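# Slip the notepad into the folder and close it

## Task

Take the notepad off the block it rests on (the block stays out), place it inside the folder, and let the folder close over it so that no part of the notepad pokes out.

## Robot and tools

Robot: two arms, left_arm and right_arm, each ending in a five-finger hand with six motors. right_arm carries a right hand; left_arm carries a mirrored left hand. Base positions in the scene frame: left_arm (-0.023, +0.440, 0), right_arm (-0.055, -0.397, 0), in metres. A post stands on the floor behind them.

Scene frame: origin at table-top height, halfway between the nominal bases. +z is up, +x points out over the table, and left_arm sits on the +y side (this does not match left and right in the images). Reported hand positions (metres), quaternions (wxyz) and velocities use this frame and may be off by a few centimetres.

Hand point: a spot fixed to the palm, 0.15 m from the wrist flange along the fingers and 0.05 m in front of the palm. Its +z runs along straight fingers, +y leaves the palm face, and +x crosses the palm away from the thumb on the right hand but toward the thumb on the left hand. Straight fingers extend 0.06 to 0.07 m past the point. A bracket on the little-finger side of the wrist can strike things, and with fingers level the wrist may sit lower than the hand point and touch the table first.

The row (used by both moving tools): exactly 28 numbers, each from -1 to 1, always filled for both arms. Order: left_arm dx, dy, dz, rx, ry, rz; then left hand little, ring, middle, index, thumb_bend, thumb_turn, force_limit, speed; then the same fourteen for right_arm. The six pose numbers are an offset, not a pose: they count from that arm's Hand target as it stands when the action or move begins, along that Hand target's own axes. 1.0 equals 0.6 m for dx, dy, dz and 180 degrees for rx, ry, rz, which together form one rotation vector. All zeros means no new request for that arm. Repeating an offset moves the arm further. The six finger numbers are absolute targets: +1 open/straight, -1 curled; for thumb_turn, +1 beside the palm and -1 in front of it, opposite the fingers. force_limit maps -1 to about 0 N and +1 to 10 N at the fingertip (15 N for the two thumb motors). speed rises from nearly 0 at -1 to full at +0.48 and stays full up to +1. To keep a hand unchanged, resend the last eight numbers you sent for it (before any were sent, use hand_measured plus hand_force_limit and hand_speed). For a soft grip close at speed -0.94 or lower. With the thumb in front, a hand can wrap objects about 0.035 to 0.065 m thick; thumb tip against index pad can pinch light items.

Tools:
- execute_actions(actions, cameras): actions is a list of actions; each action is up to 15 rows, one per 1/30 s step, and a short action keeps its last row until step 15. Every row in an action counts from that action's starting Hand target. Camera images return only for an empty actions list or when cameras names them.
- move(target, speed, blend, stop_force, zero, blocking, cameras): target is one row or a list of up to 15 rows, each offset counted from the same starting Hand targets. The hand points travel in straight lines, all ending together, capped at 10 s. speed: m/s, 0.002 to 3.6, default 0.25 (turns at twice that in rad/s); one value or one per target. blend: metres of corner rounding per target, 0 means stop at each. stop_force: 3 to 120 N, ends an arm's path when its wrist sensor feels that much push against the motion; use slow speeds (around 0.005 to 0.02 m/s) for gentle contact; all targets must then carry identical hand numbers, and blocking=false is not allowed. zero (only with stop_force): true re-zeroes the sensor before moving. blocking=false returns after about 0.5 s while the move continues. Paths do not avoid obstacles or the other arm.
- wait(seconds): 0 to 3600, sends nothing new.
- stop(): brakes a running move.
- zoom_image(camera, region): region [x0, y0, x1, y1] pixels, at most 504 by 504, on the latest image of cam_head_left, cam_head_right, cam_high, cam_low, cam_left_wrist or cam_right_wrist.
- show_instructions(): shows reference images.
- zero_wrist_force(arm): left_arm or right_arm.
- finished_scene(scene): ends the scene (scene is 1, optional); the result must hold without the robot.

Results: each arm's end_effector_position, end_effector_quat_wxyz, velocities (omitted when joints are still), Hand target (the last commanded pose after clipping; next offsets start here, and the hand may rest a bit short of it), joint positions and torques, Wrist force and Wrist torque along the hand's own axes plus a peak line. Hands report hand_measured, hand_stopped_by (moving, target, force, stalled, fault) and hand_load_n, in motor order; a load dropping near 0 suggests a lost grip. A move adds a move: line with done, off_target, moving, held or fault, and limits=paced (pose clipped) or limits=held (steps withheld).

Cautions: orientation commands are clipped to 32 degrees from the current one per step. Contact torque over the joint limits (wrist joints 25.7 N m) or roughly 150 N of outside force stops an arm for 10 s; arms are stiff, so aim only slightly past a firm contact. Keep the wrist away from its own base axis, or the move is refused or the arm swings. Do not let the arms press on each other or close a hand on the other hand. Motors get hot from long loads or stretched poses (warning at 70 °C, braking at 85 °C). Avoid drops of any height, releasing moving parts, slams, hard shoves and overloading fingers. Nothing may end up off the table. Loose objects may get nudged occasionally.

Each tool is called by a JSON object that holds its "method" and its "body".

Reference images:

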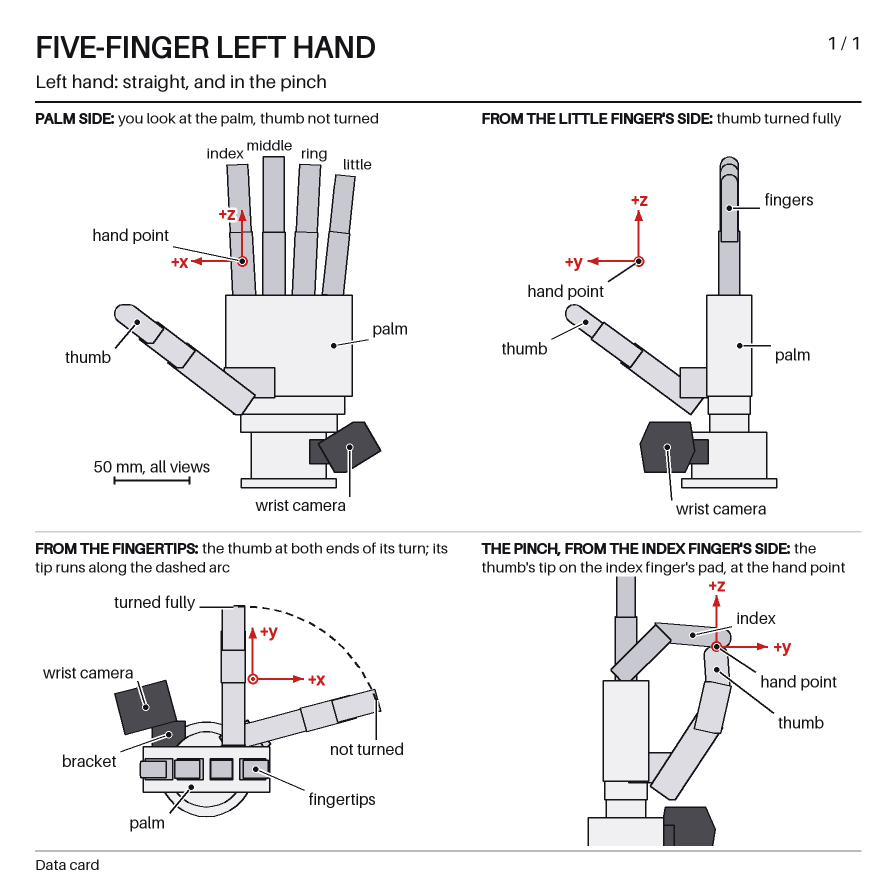

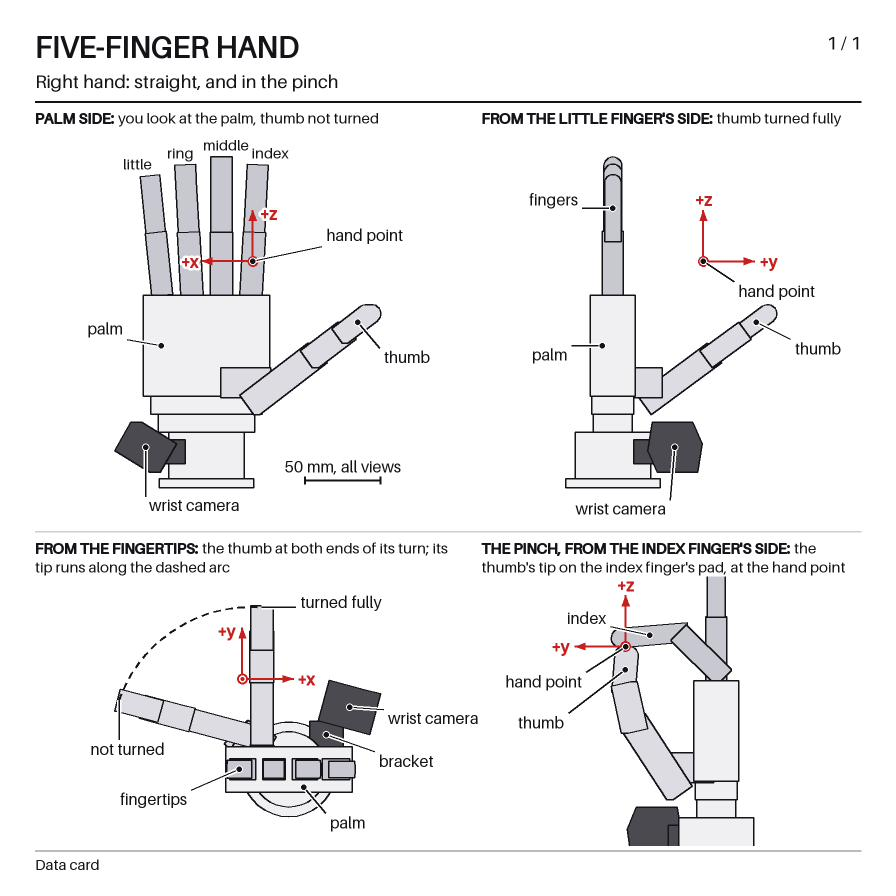

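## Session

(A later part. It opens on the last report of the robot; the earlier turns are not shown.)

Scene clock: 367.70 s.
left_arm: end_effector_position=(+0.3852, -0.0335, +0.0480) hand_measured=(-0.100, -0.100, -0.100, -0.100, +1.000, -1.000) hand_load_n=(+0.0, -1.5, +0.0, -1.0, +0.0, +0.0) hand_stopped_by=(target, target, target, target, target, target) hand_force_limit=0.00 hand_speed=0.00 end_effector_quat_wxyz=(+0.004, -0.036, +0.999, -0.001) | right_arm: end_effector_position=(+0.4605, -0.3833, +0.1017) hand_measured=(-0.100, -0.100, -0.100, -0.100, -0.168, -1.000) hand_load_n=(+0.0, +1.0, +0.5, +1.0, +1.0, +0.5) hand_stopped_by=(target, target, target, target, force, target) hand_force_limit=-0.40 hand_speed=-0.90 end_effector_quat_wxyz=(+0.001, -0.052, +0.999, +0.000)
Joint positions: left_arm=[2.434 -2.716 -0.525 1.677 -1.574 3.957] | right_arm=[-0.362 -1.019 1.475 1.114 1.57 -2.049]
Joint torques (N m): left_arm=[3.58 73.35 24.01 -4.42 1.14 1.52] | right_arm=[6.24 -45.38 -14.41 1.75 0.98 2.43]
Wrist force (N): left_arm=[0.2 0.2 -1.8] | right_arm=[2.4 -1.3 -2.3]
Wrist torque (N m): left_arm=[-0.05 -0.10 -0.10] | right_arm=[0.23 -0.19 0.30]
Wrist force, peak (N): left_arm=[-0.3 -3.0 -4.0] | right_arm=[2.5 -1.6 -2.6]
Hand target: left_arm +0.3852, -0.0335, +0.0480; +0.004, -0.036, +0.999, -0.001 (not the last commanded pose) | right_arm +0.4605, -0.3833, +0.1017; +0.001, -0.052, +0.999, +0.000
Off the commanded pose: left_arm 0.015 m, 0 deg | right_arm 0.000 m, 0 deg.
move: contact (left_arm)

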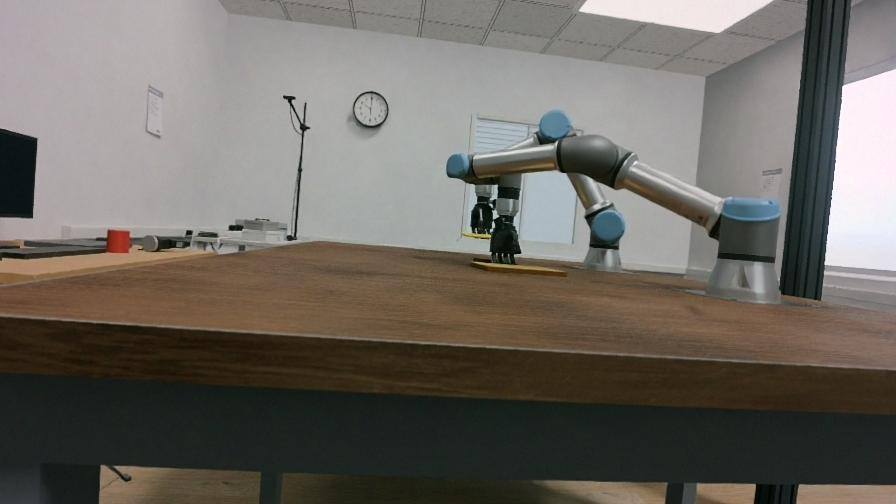

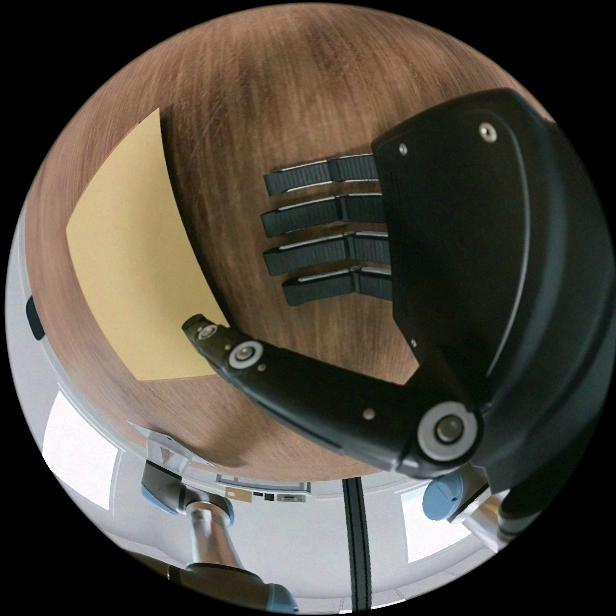

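{"method": "move", "body": {"target": [[0,0,-0.0042,0,0,0,-0.1,-0.1,-0.1,-0.1,1,-1,0,0,0,0,0,0,0,0,-0.1,-0.1,-0.1,-0.1,-0.25,-1,-0.4,-0.9],[0,0.07,-0.0042,0,0,-0.01,-0.1,-0.1,-0.1,-0.1,1,-1,0,0,0,0,0,0,0,0,-0.1,-0.1,-0.1,-0.1,-0.25,-1,-0.4,-0.9]], "speed": 0.015, "stop_force": 3, "cameras": ["cam_head_right","cam_low","cam_left_wrist","cam_high"]}}

{"method": "zoom_image", "body": {"camera": "cam_left_wrist", "region": [120, 80, 400, 360]}}

{"method": "zoom_image", "body": {"camera": "cam_head_right", "region": [400, 340, 520, 420]}}

Scene clock: 385.13 s.
left_arm: end_effector_position=(+0.3822, +0.0084, +0.0504) hand_measured=(-0.100, -0.100, -0.100, -0.100, +1.000, -1.000) hand_load_n=(+0.0, +0.0, +0.0, +0.0, +0.0, +0.0) hand_stopped_by=(target, target, target, target, target, target) hand_force_limit=0.00 hand_speed=0.00 end_effector_quat_wxyz=(+0.004, -0.051, +0.999, -0.001) | right_arm: end_effector_position=(+0.4605, -0.3833, +0.1017) hand_measured=(-0.100, -0.100, -0.100, -0.100, -0.168, -1.000) hand_load_n=(+0.0, +0.5, +1.0, +1.0, +1.0, +0.5) hand_stopped_by=(target, target, target, target, force, target) hand_force_limit=-0.40 hand_speed=-0.90 end_effector_quat_wxyz=(+0.001, -0.052, +0.999, +0.000)
Joint positions: left_arm=[2.485 -2.584 -0.779 1.798 -1.574 3.976] | right_arm=[-0.362 -1.019 1.475 1.114 1.57 -2.049]
Joint torques (N m): left_arm=[-7.29 42.68 23.88 -4.94 2.29 -0.69] | right_arm=[5.92 -46.68 -14.02 1.68 1.6 2.37]
Wrist force (N): left_arm=[0.4 -1.1 0.4] | right_arm=[2.3 -1.7 -2.4]
Wrist torque (N m): left_arm=[-0.20 -0.04 -0.07] | right_arm=[0.18 -0.17 0.29]
Wrist force, peak (N): left_arm=[0.1 0.4 -2.2] | right_arm=[2.7 -1.8 -2.4]
Hand target: left_arm +0.3822, +0.0084, +0.0504; +0.004, -0.051, +0.999, -0.001 | right_arm +0.4605, -0.3833, +0.1017; +0.001, -0.052, +0.999, +0.000
Off the commanded pose: left_arm 0.000 m, 0 deg | right_arm 0.000 m, 0 deg.
move: done
Images, in order (width x height): cam_head_right 896x504, cam_high 896x504, cam_low 896x504, cam_left_wrist 616x616.

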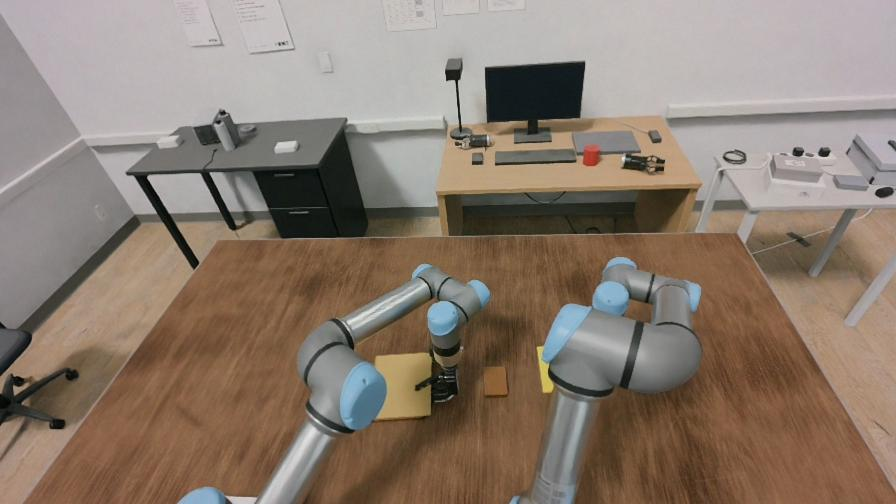

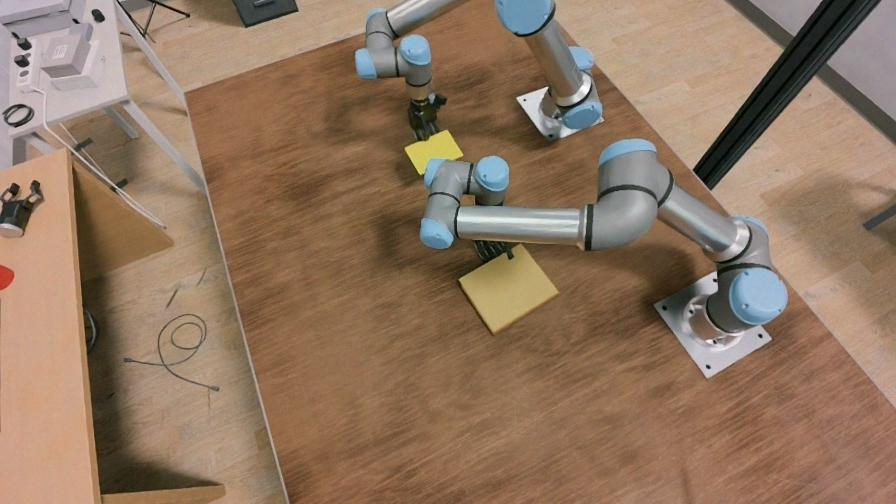

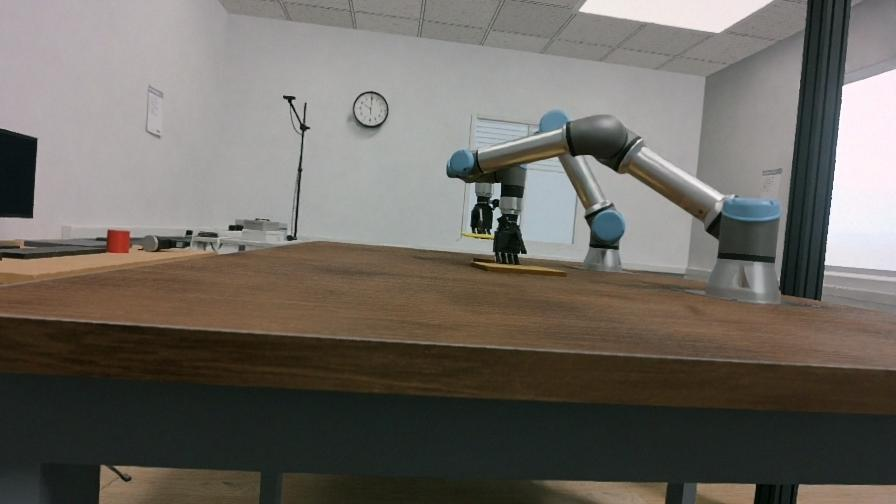

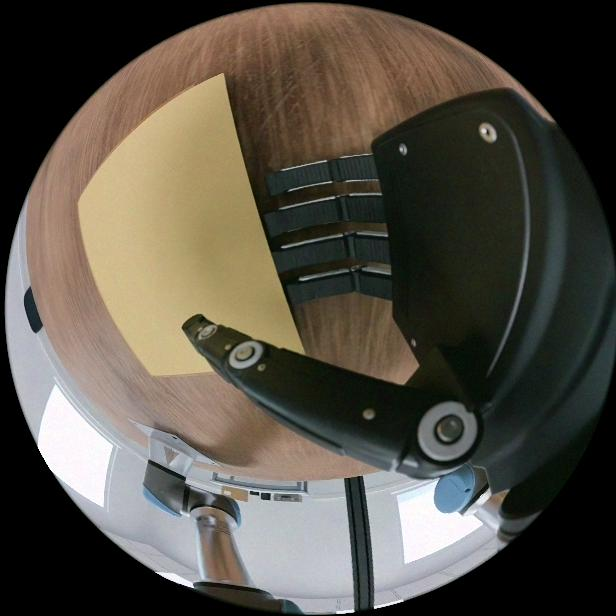

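Scaled by 1.800 from the camera's image (finer frame: 880x880).

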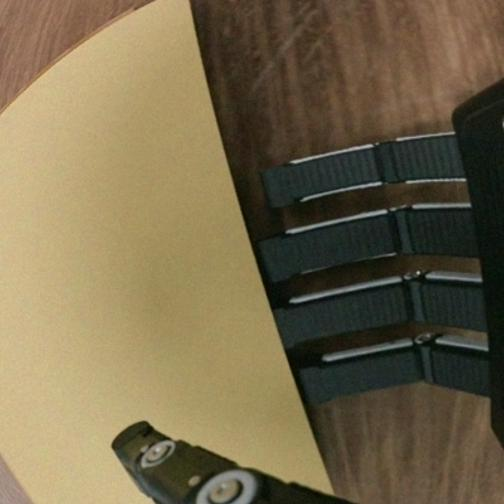

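Scaled by 4.200.

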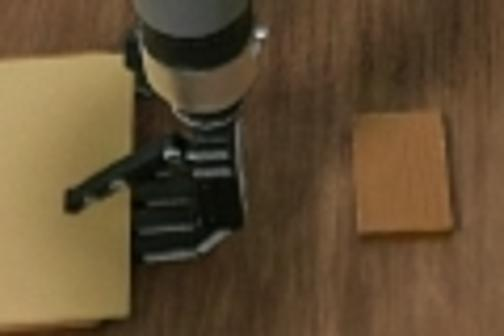

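{"method": "move", "body": {"target": [[0,-0.008,0,0,0,-0.036,-0.1,-0.1,-0.1,-0.1,1,-1,0,0,0,0,0,0,0,0,-0.1,-0.1,-0.1,-0.1,-0.25,-1,-0.4,-0.9],[0,0.008,0,0,0,-0.036,-0.1,-0.1,-0.1,-0.1,1,-1,0,0,0,0,0,0,0,0,-0.1,-0.1,-0.1,-0.1,-0.25,-1,-0.4,-0.9]], "speed": 0.02, "cameras": ["cam_head_right","cam_low","cam_left_wrist","cam_high"]}}

{"method": "zoom_image", "body": {"camera": "cam_left_wrist", "region": [120, 80, 400, 360]}}

{"method": "zoom_image", "body": {"camera": "cam_high", "region": [440, 190, 580, 340]}}

{"method": "zoom_image", "body": {"camera": "cam_low", "region": [460, 230, 580, 285]}}

Scene clock: 396.30 s.
left_arm: end_effector_position=(+0.3818, +0.0132, +0.0505) hand_measured=(-0.100, -0.100, -0.100, -0.100, +1.000, -1.000) hand_load_n=(+0.0, +0.0, +0.0, +0.0, +0.0, +0.0) hand_stopped_by=(target, target, target, target, target, target) hand_force_limit=0.00 hand_speed=0.00 end_effector_quat_wxyz=(+0.004, -0.108, +0.994, -0.001) | right_arm: end_effector_position=(+0.4605, -0.3833, +0.1017) hand_measured=(-0.100, -0.100, -0.100, -0.100, -0.168, -1.000) hand_load_n=(+0.0, +0.5, +0.5, +1.0, +1.0, +0.0) hand_stopped_by=(target, target, target, target, force, target) hand_force_limit=-0.40 hand_speed=-0.90 end_effector_quat_wxyz=(+0.001, -0.052, +0.999, +0.000)
Joint positions: left_arm=[2.502 -2.573 -0.798 1.808 -1.574 3.88] | right_arm=[-0.362 -1.019 1.475 1.114 1.57 -2.049]
Joint torques (N m): left_arm=[-4.69 42.43 22.88 -4.5 2.64 -0.5] | right_arm=[5.32 -47.76 -14.42 1.55 1.71 2.36]
Wrist force (N): left_arm=[0.4 -0.8 0.6] | right_arm=[2.2 -1.8 -2.2]
Wrist torque (N m): left_arm=[-0.17 -0.04 -0.07] | right_arm=[0.15 -0.16 0.27]
Wrist force, peak (N): left_arm=[0.7 -1.3 0.7] | right_arm=[2.5 -1.8 -2.7]
Hand target: left_arm +0.3817, +0.0132, +0.0504; +0.004, -0.108, +0.994, -0.001 | right_arm +0.4605, -0.3833, +0.1017; +0.001, -0.052, +0.999, +0.000
Off the commanded pose: left_arm 0.000 m, 0 deg | right_arm 0.000 m, 0 deg.
move: done
Images, in order (width x height): cam_head_right 896x504, cam_high 896x504, cam_low 896x504, cam_left_wrist 616x616.

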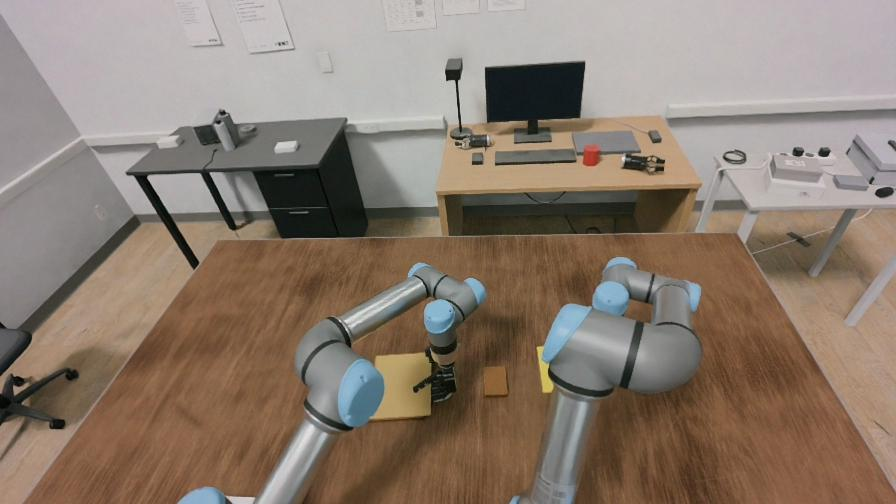

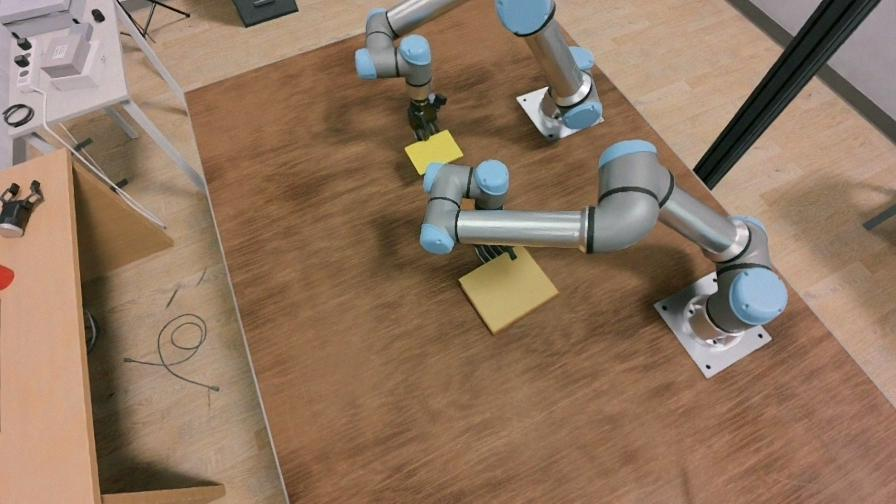

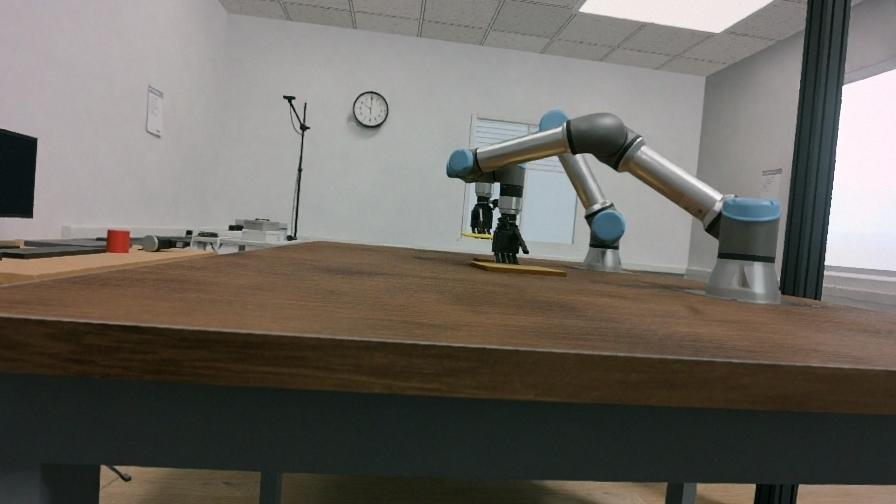

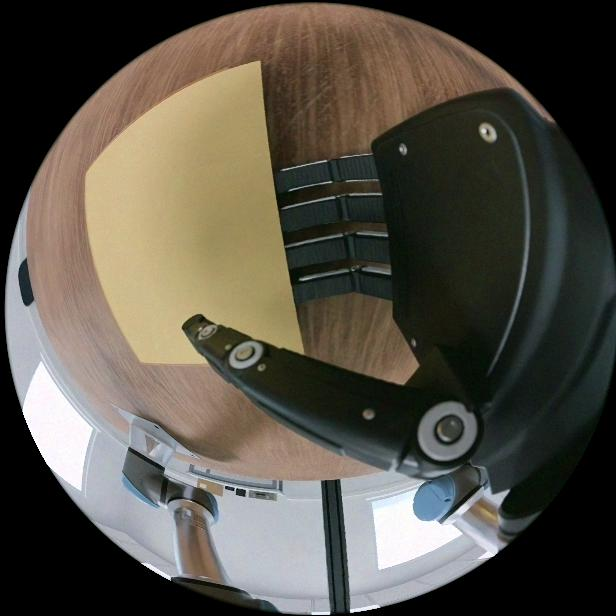

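Scaled by 1.800 from the camera's image (finer frame: 880x880).

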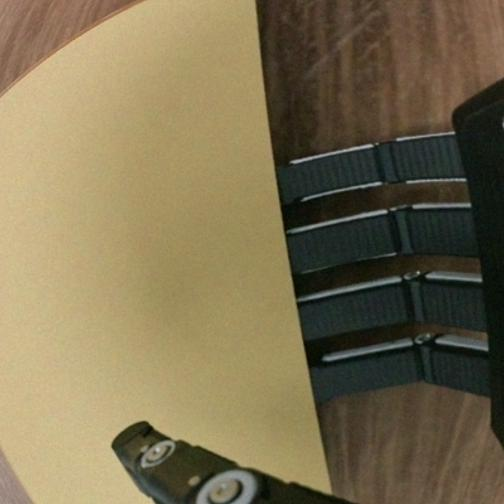

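Scaled by 3.360.

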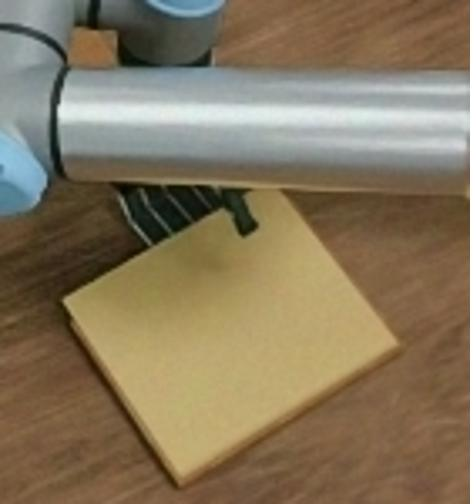

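Scaled by 4.200.

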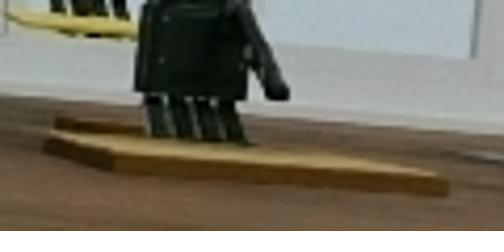

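{"method": "move", "body": {"target": [0,0.018,0,0,0,0,-0.1,-0.1,-0.1,-0.1,1,-1,0,0,0,0,0,0,0,0,-0.1,-0.1,-0.1,-0.1,-0.25,-1,-0.4,-0.9], "speed": 0.006, "stop_force": 2.5, "cameras": ["cam_left_wrist"]}}

{"method": "zoom_image", "body": {"camera": "cam_left_wrist", "region": [120, 80, 400, 360]}}

stop_force must be a number from 3 to 120 (N); nothing of the call was run

Scaled by 1.800 from the camera's image (finer frame: 880x880).

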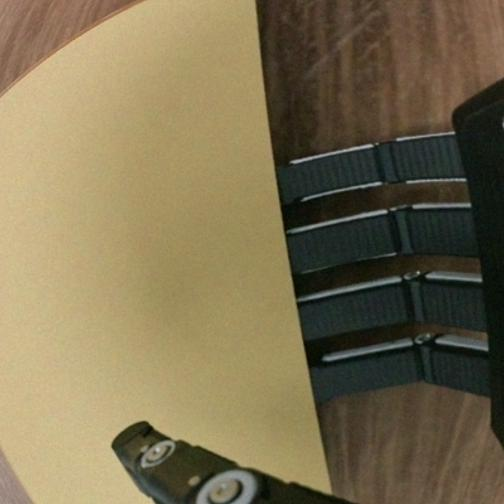

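{"method": "move", "body": {"target": [0,0.018,0,0,0,0,-0.1,-0.1,-0.1,-0.1,1,-1,0,0,0,0,0,0,0,0,-0.1,-0.1,-0.1,-0.1,-0.25,-1,-0.4,-0.9], "speed": 0.006, "stop_force": 3, "cameras": ["cam_left_wrist"]}}

{"method": "zoom_image", "body": {"camera": "cam_left_wrist", "region": [120, 80, 400, 360]}}

Scene clock: 405.13 s.
left_arm: end_effector_position=(+0.3794, +0.0237, +0.0504) hand_measured=(-0.100, -0.100, -0.100, -0.100, +1.000, -1.000) hand_load_n=(+0.0, +0.0, +0.0, +0.0, +0.0, +0.0) hand_stopped_by=(target, target, target, target, target, target) hand_force_limit=0.00 hand_speed=0.00 end_effector_quat_wxyz=(+0.004, -0.108, +0.994, -0.001) | right_arm: end_effector_position=(+0.4605, -0.3833, +0.1017) hand_measured=(-0.100, -0.100, -0.100, -0.100, -0.168, -1.000) hand_load_n=(+0.0, +0.5, +0.5, +1.0, +1.0, +0.0) hand_stopped_by=(target, target, target, target, force, target) hand_force_limit=-0.40 hand_speed=-0.90 end_effector_quat_wxyz=(+0.001, -0.052, +0.999, +0.000)
Joint positions: left_arm=[2.513 -2.544 -0.855 1.835 -1.574 3.891] | right_arm=[-0.362 -1.019 1.475 1.114 1.57 -2.049]
Joint torques (N m): left_arm=[-3.68 42.28 23.66 -4.78 1.65 -0.66] | right_arm=[4.68 -47.25 -13.65 1.61 1.89 2.44]
Wrist force (N): left_arm=[0.8 -1.8 0.3] | right_arm=[2.4 -1.9 -2.5]
Wrist torque (N m): left_arm=[-0.20 -0.05 -0.04] | right_arm=[0.16 -0.18 0.29]
Wrist force, peak (N): left_arm=[0.7 -2.8 0.2] | right_arm=[2.8 -1.6 -2.6]
Hand target: left_arm +0.3794, +0.0237, +0.0504; +0.004, -0.108, +0.994, -0.001 | right_arm +0.4605, -0.3833, +0.1017; +0.001, -0.052, +0.999, +0.000
Off the commanded pose: left_arm 0.000 m, 0 deg | right_arm 0.000 m, 0 deg.
move: done

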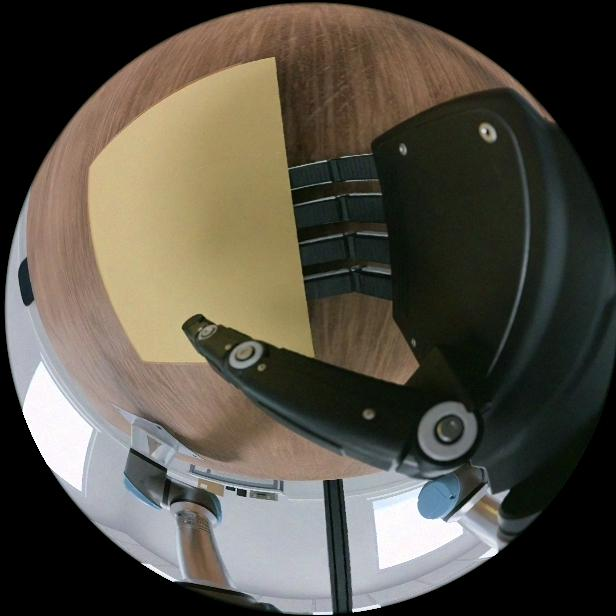

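Scaled by 1.800 from the camera's image (finer frame: 880x880).

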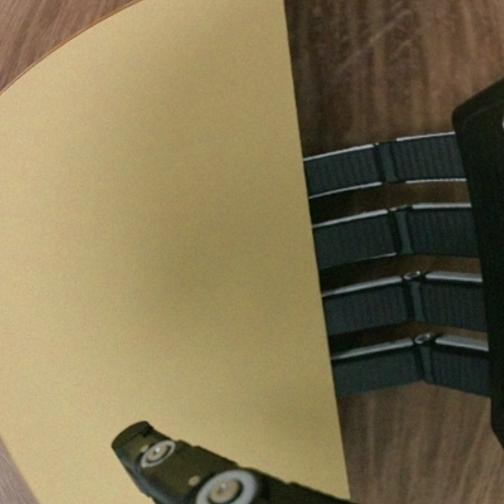

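{"method": "move", "body": {"target": [0,0.012,0,0,0,0,-0.1,-0.1,-0.1,-0.1,1,-1,0,0,0,0,0,0,0,0,-0.1,-0.1,-0.1,-0.1,-0.25,-1,-0.4,-0.9], "speed": 0.006, "stop_force": 3, "cameras": ["cam_left_wrist","cam_head_right"]}}

{"method": "zoom_image", "body": {"camera": "cam_left_wrist", "region": [120, 80, 400, 360]}}

Scene clock: 410.57 s.
left_arm: end_effector_position=(+0.3779, +0.0308, +0.0504) hand_measured=(-0.100, -0.100, -0.100, -0.100, +1.000, -1.000) hand_load_n=(+0.0, +0.0, +0.5, +0.0, +0.0, +0.0) hand_stopped_by=(target, target, target, target, target, target) hand_force_limit=0.00 hand_speed=0.00 end_effector_quat_wxyz=(+0.004, -0.108, +0.994, -0.001) | right_arm: end_effector_position=(+0.4605, -0.3833, +0.1017) hand_measured=(-0.100, -0.100, -0.100, -0.100, -0.168, -1.000) hand_load_n=(+0.0, +0.5, +0.0, +1.0, +1.0, +0.0) hand_stopped_by=(target, target, target, target, force, target) hand_force_limit=-0.40 hand_speed=-0.90 end_effector_quat_wxyz=(+0.001, -0.052, +0.999, +0.000)
Joint positions: left_arm=[2.521 -2.526 -0.891 1.852 -1.574 3.899] | right_arm=[-0.362 -1.019 1.475 1.114 1.57 -2.049]
Joint torques (N m): left_arm=[-4.1 41.75 23.43 -4.73 2.2 -0.61] | right_arm=[5.35 -46.98 -14 1.69 1.77 2.57]
Wrist force (N): left_arm=[1.1 -1.4 0.7] | right_arm=[2.5 -1.5 -2.2]
Wrist torque (N m): left_arm=[-0.19 -0.08 -0.04] | right_arm=[0.20 -0.20 0.30]
Wrist force, peak (N): left_arm=[0.0 -3.1 0.1] | right_arm=[2.8 -1.7 -2.4]
Hand target: left_arm +0.3779, +0.0308, +0.0504; +0.004, -0.108, +0.994, -0.001 | right_arm +0.4605, -0.3833, +0.1017; +0.001, -0.052, +0.999, +0.000
Off the commanded pose: left_arm 0.000 m, 0 deg | right_arm 0.000 m, 0 deg.
move: done
Images, in order (width x height): cam_head_right 896x504, cam_left_wrist 616x616.

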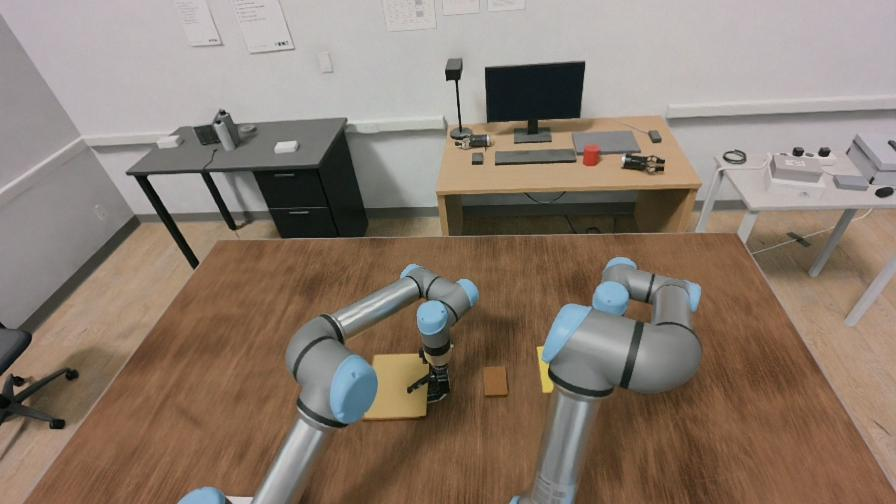

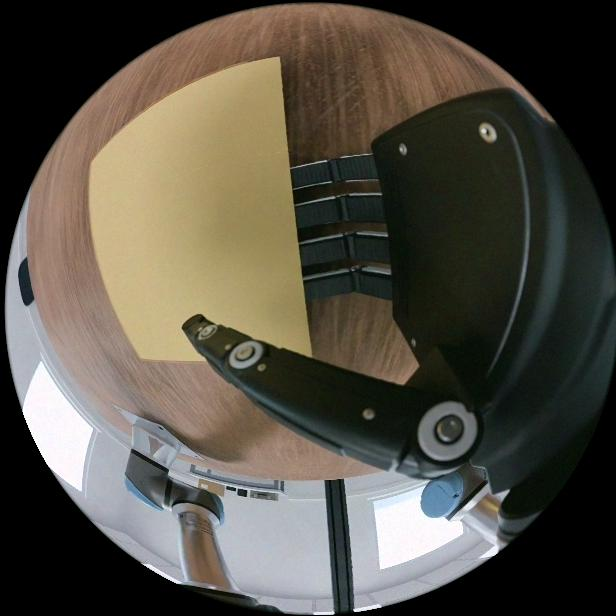

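Scaled by 1.800 from the camera's image (finer frame: 880x880).

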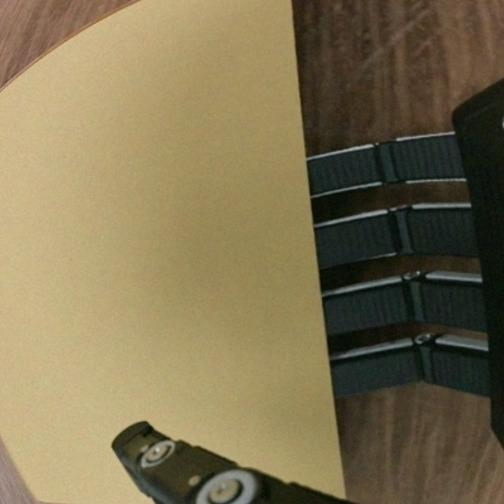

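{"method": "move", "body": {"target": [0,0,0,0,0,0,-0.1,-0.1,-0.1,-0.1,-0.25,-1,-0.6,-0.85,0,0,0,0,0,0,-0.1,-0.1,-0.1,-0.1,-0.25,-1,-0.4,-0.9]}}

{"method": "wait", "body": {"seconds": 1.5, "cameras": ["cam_left_wrist","cam_head_right","cam_low"]}}

{"method": "zoom_image", "body": {"camera": "cam_left_wrist", "region": [120, 80, 400, 360]}}

Scene clock: 417.73 s.
left_arm: end_effector_position=(+0.3779, +0.0308, +0.0504) hand_measured=(-0.100, -0.100, -0.100, -0.100, -0.054, -1.000) hand_load_n=(+0.0, +0.0, +0.5, +0.5, +0.0, +0.0) hand_stopped_by=(target, target, target, target, moving, target) hand_force_limit=-0.60 hand_speed=-0.85 end_effector_quat_wxyz=(+0.004, -0.108, +0.994, -0.001) | right_arm: end_effector_position=(+0.4605, -0.3833, +0.1017) hand_measured=(-0.100, -0.100, -0.100, -0.100, -0.168, -1.000) hand_load_n=(+0.0, +0.5, +0.5, +1.0, +1.0, +0.0) hand_stopped_by=(target, target, target, target, force, target) hand_force_limit=-0.40 hand_speed=-0.90 end_effector_quat_wxyz=(+0.001, -0.052, +0.999, +0.000)
Joint positions: left_arm=[2.521 -2.526 -0.891 1.852 -1.574 3.899] | right_arm=[-0.362 -1.019 1.475 1.114 1.57 -2.049]
Joint torques (N m): left_arm=[-4.69 41.59 23.3 -4.86 2.02 -0.66] | right_arm=[3.89 -47.78 -13.42 1.73 1.79 2.33]
Wrist force (N): left_arm=[0.9 -1.6 0.3] | right_arm=[2.5 -1.5 -2.1]
Wrist torque (N m): left_arm=[-0.19 -0.07 -0.04] | right_arm=[0.19 -0.20 0.30]
Wrist force, peak (N): left_arm=[1.2 -1.6 0.8] | right_arm=[2.6 -1.9 -2.2]
Hand target: left_arm +0.3779, +0.0308, +0.0504; +0.004, -0.108, +0.994, -0.001 | right_arm +0.4605, -0.3833, +0.1017; +0.001, -0.052, +0.999, +0.000
Off the commanded pose: left_arm 0.000 m, 0 deg | right_arm 0.000 m, 0 deg.
move: moving (left_arm; no rest 5 s after the move's start)

Scene clock: 419.23 s.
left_arm: end_effector_position=(+0.3779, +0.0308, +0.0504) hand_measured=(-0.100, -0.100, -0.100, -0.100, -0.250, -1.000) hand_load_n=(+0.5, +0.5, +0.0, +0.0, +0.0, +0.0) hand_stopped_by=(target, target, target, target, target, target) hand_force_limit=-0.60 hand_speed=-0.85 end_effector_quat_wxyz=(+0.004, -0.108, +0.994, -0.001) | right_arm: end_effector_position=(+0.4605, -0.3833, +0.1017) hand_measured=(-0.100, -0.100, -0.100, -0.100, -0.168, -1.000) hand_load_n=(+0.0, +0.5, +0.5, +1.0, +1.0, +0.0) hand_stopped_by=(target, target, target, target, force, target) hand_force_limit=-0.40 hand_speed=-0.90 end_effector_quat_wxyz=(+0.001, -0.052, +0.999, +0.000)
Joint positions: left_arm=[2.521 -2.526 -0.891 1.852 -1.574 3.899] | right_arm=[-0.362 -1.019 1.475 1.114 1.57 -2.049]
Joint torques (N m): left_arm=[-4.61 41.2 23.45 -4.79 1.96 -0.72] | right_arm=[4.02 -46.18 -15.24 1.58 1.85 2.53]
Wrist force (N): left_arm=[1.0 -1.3 0.6] | right_arm=[2.4 -1.4 -2.0]
Wrist torque (N m): left_arm=[-0.17 -0.08 -0.04] | right_arm=[0.20 -0.19 0.30]
Wrist force, peak (N): left_arm=[0.4 -2.0 0.7] | right_arm=[2.4 -1.6 -2.6]
Hand target: left_arm +0.3779, +0.0308, +0.0504; +0.004, -0.108, +0.994, -0.001 | right_arm +0.4605, -0.3833, +0.1017; +0.001, -0.052, +0.999, +0.000
Off the commanded pose: left_arm 0.000 m, 0 deg | right_arm 0.000 m, 0 deg.
wait: 1.50 s; at rest by 1.03 s
Images, in order (width x height): cam_head_right 896x504, cam_low 896x504, cam_left_wrist 616x616.

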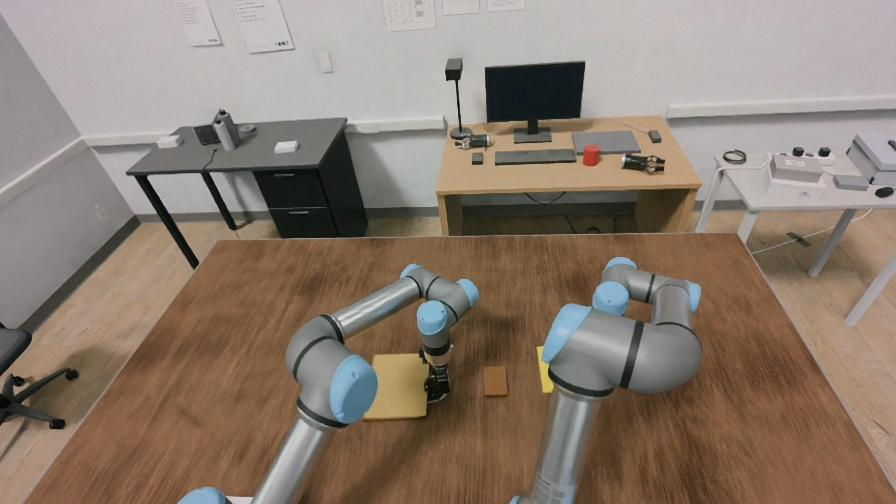

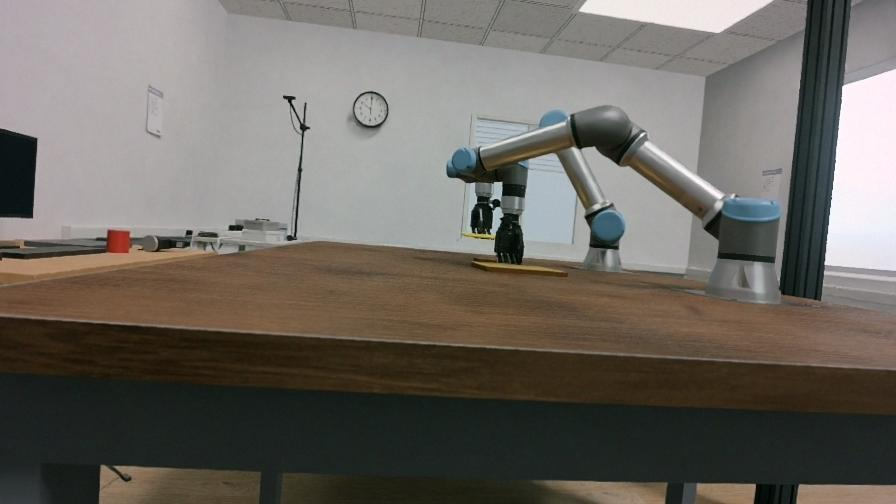

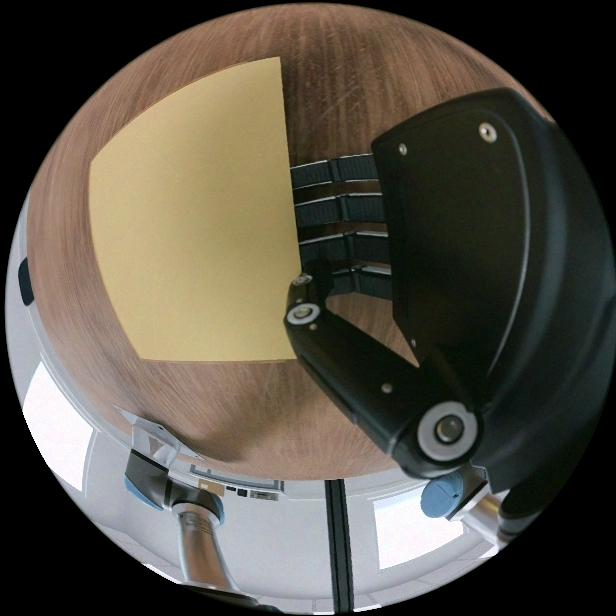

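Scaled by 1.800 from the camera's image (finer frame: 880x880).

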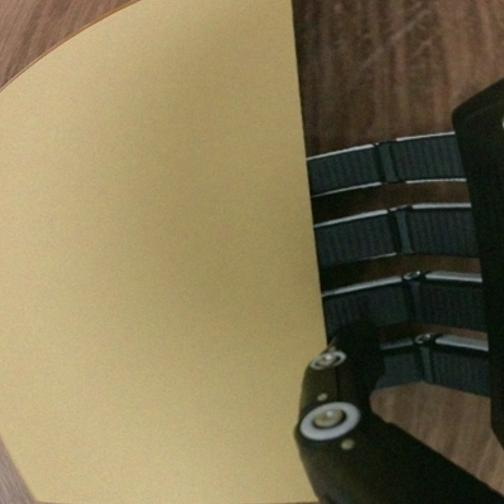

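{"method": "move", "body": {"target": [[0,0,0,0,0,0,-0.1,-0.1,-0.1,-0.1,0.05,-1,-0.6,-0.2,0,0,0,0,0,0,-0.1,-0.1,-0.1,-0.1,-0.25,-1,-0.4,-0.9],[0,0.0022,-0.025,0.0278,0,0,-0.1,-0.1,-0.1,-0.1,0.05,-1,-0.6,-0.2,0,0,0,0,0,0,-0.1,-0.1,-0.1,-0.1,-0.25,-1,-0.4,-0.9]], "speed": 0.02, "cameras": ["cam_left_wrist","cam_head_right","cam_low","cam_high"]}}

{"method": "zoom_image", "body": {"camera": "cam_left_wrist", "region": [120, 80, 400, 360]}}

{"method": "zoom_image", "body": {"camera": "cam_low", "region": [460, 230, 580, 285]}}

Scene clock: 444.50 s.
left_arm: end_effector_position=(+0.3775, +0.0321, +0.0654) hand_measured=(-0.100, -0.100, -0.100, -0.100, +0.050, -1.000) hand_load_n=(+0.0, +0.0, +0.0, +0.0, +0.0, +0.0) hand_stopped_by=(target, target, target, target, target, target) hand_force_limit=-0.60 hand_speed=-0.20 end_effector_quat_wxyz=(+0.008, -0.108, +0.993, -0.045) | right_arm: end_effector_position=(+0.4605, -0.3833, +0.1017) hand_measured=(-0.100, -0.100, -0.100, -0.100, -0.168, -1.000) hand_load_n=(+0.0, +0.5, +0.0, +1.0, +1.0, +0.0) hand_stopped_by=(target, target, target, target, force, target) hand_force_limit=-0.40 hand_speed=-0.90 end_effector_quat_wxyz=(+0.001, -0.052, +0.999, +0.000)
Joint positions: left_arm=[2.547 -2.447 -0.972 1.917 -1.512 3.924] | right_arm=[-0.362 -1.019 1.475 1.114 1.57 -2.049]
Joint torques (N m): left_arm=[-1.6 44.33 22.17 -2.46 -0.3 0.88] | right_arm=[3.69 -47.26 -14.77 1.51 1.75 2.54]
Wrist force (N): left_arm=[0.6 -0.4 0.8] | right_arm=[2.6 -1.5 -2.2]
Wrist torque (N m): left_arm=[-0.08 -0.05 -0.08] | right_arm=[0.20 -0.22 0.31]
Wrist force, peak (N): left_arm=[1.1 -1.6 0.8] | right_arm=[2.8 -1.6 -2.4]
Hand target: left_arm +0.3775, +0.0321, +0.0654; +0.008, -0.108, +0.993, -0.044 | right_arm +0.4605, -0.3833, +0.1017; +0.001, -0.052, +0.999, +0.000
Off the commanded pose: left_arm 0.000 m, 0 deg | right_arm 0.000 m, 0 deg.
move: done
Images, in order (width x height): cam_head_right 896x504, cam_high 896x504, cam_low 896x504, cam_left_wrist 616x616.

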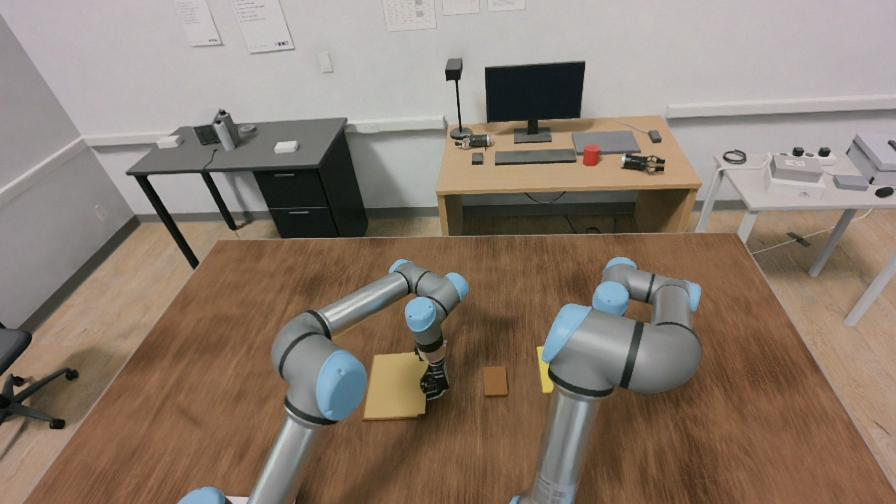

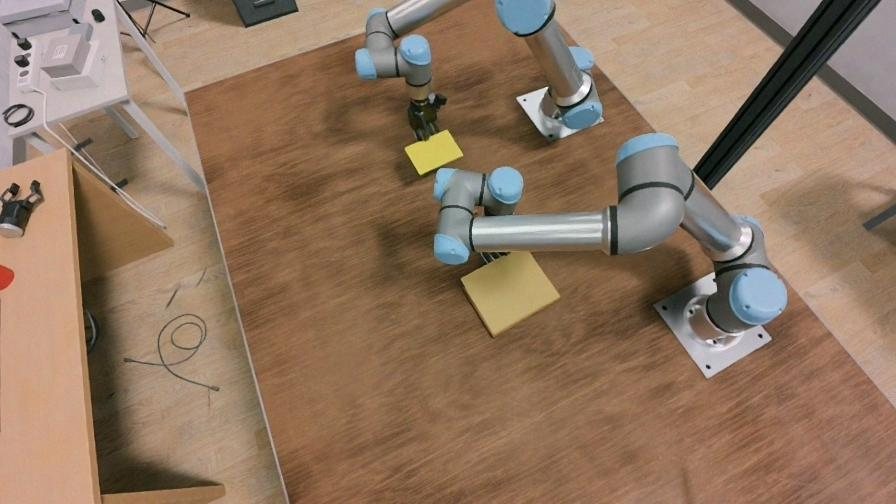

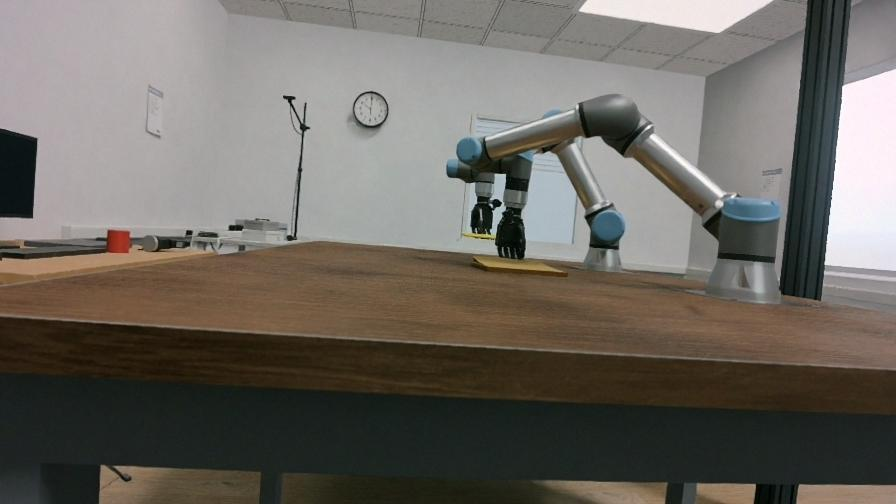

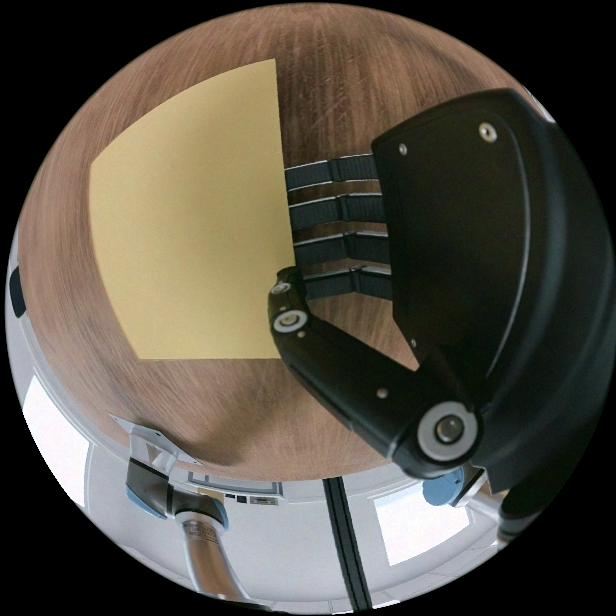

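Scaled by 1.800 from the camera's image (finer frame: 880x880).

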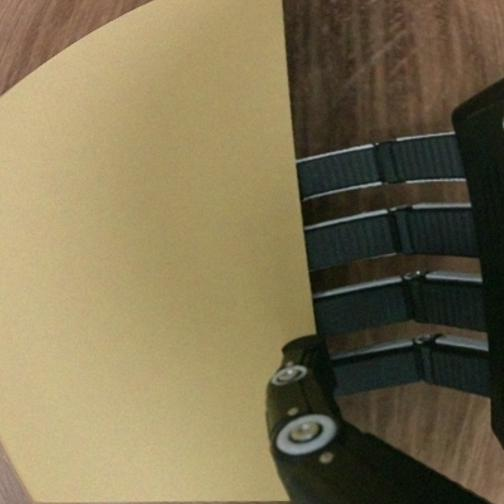

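Scaled by 4.200.

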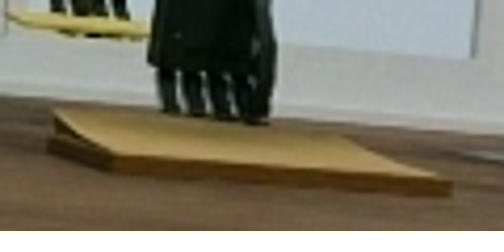

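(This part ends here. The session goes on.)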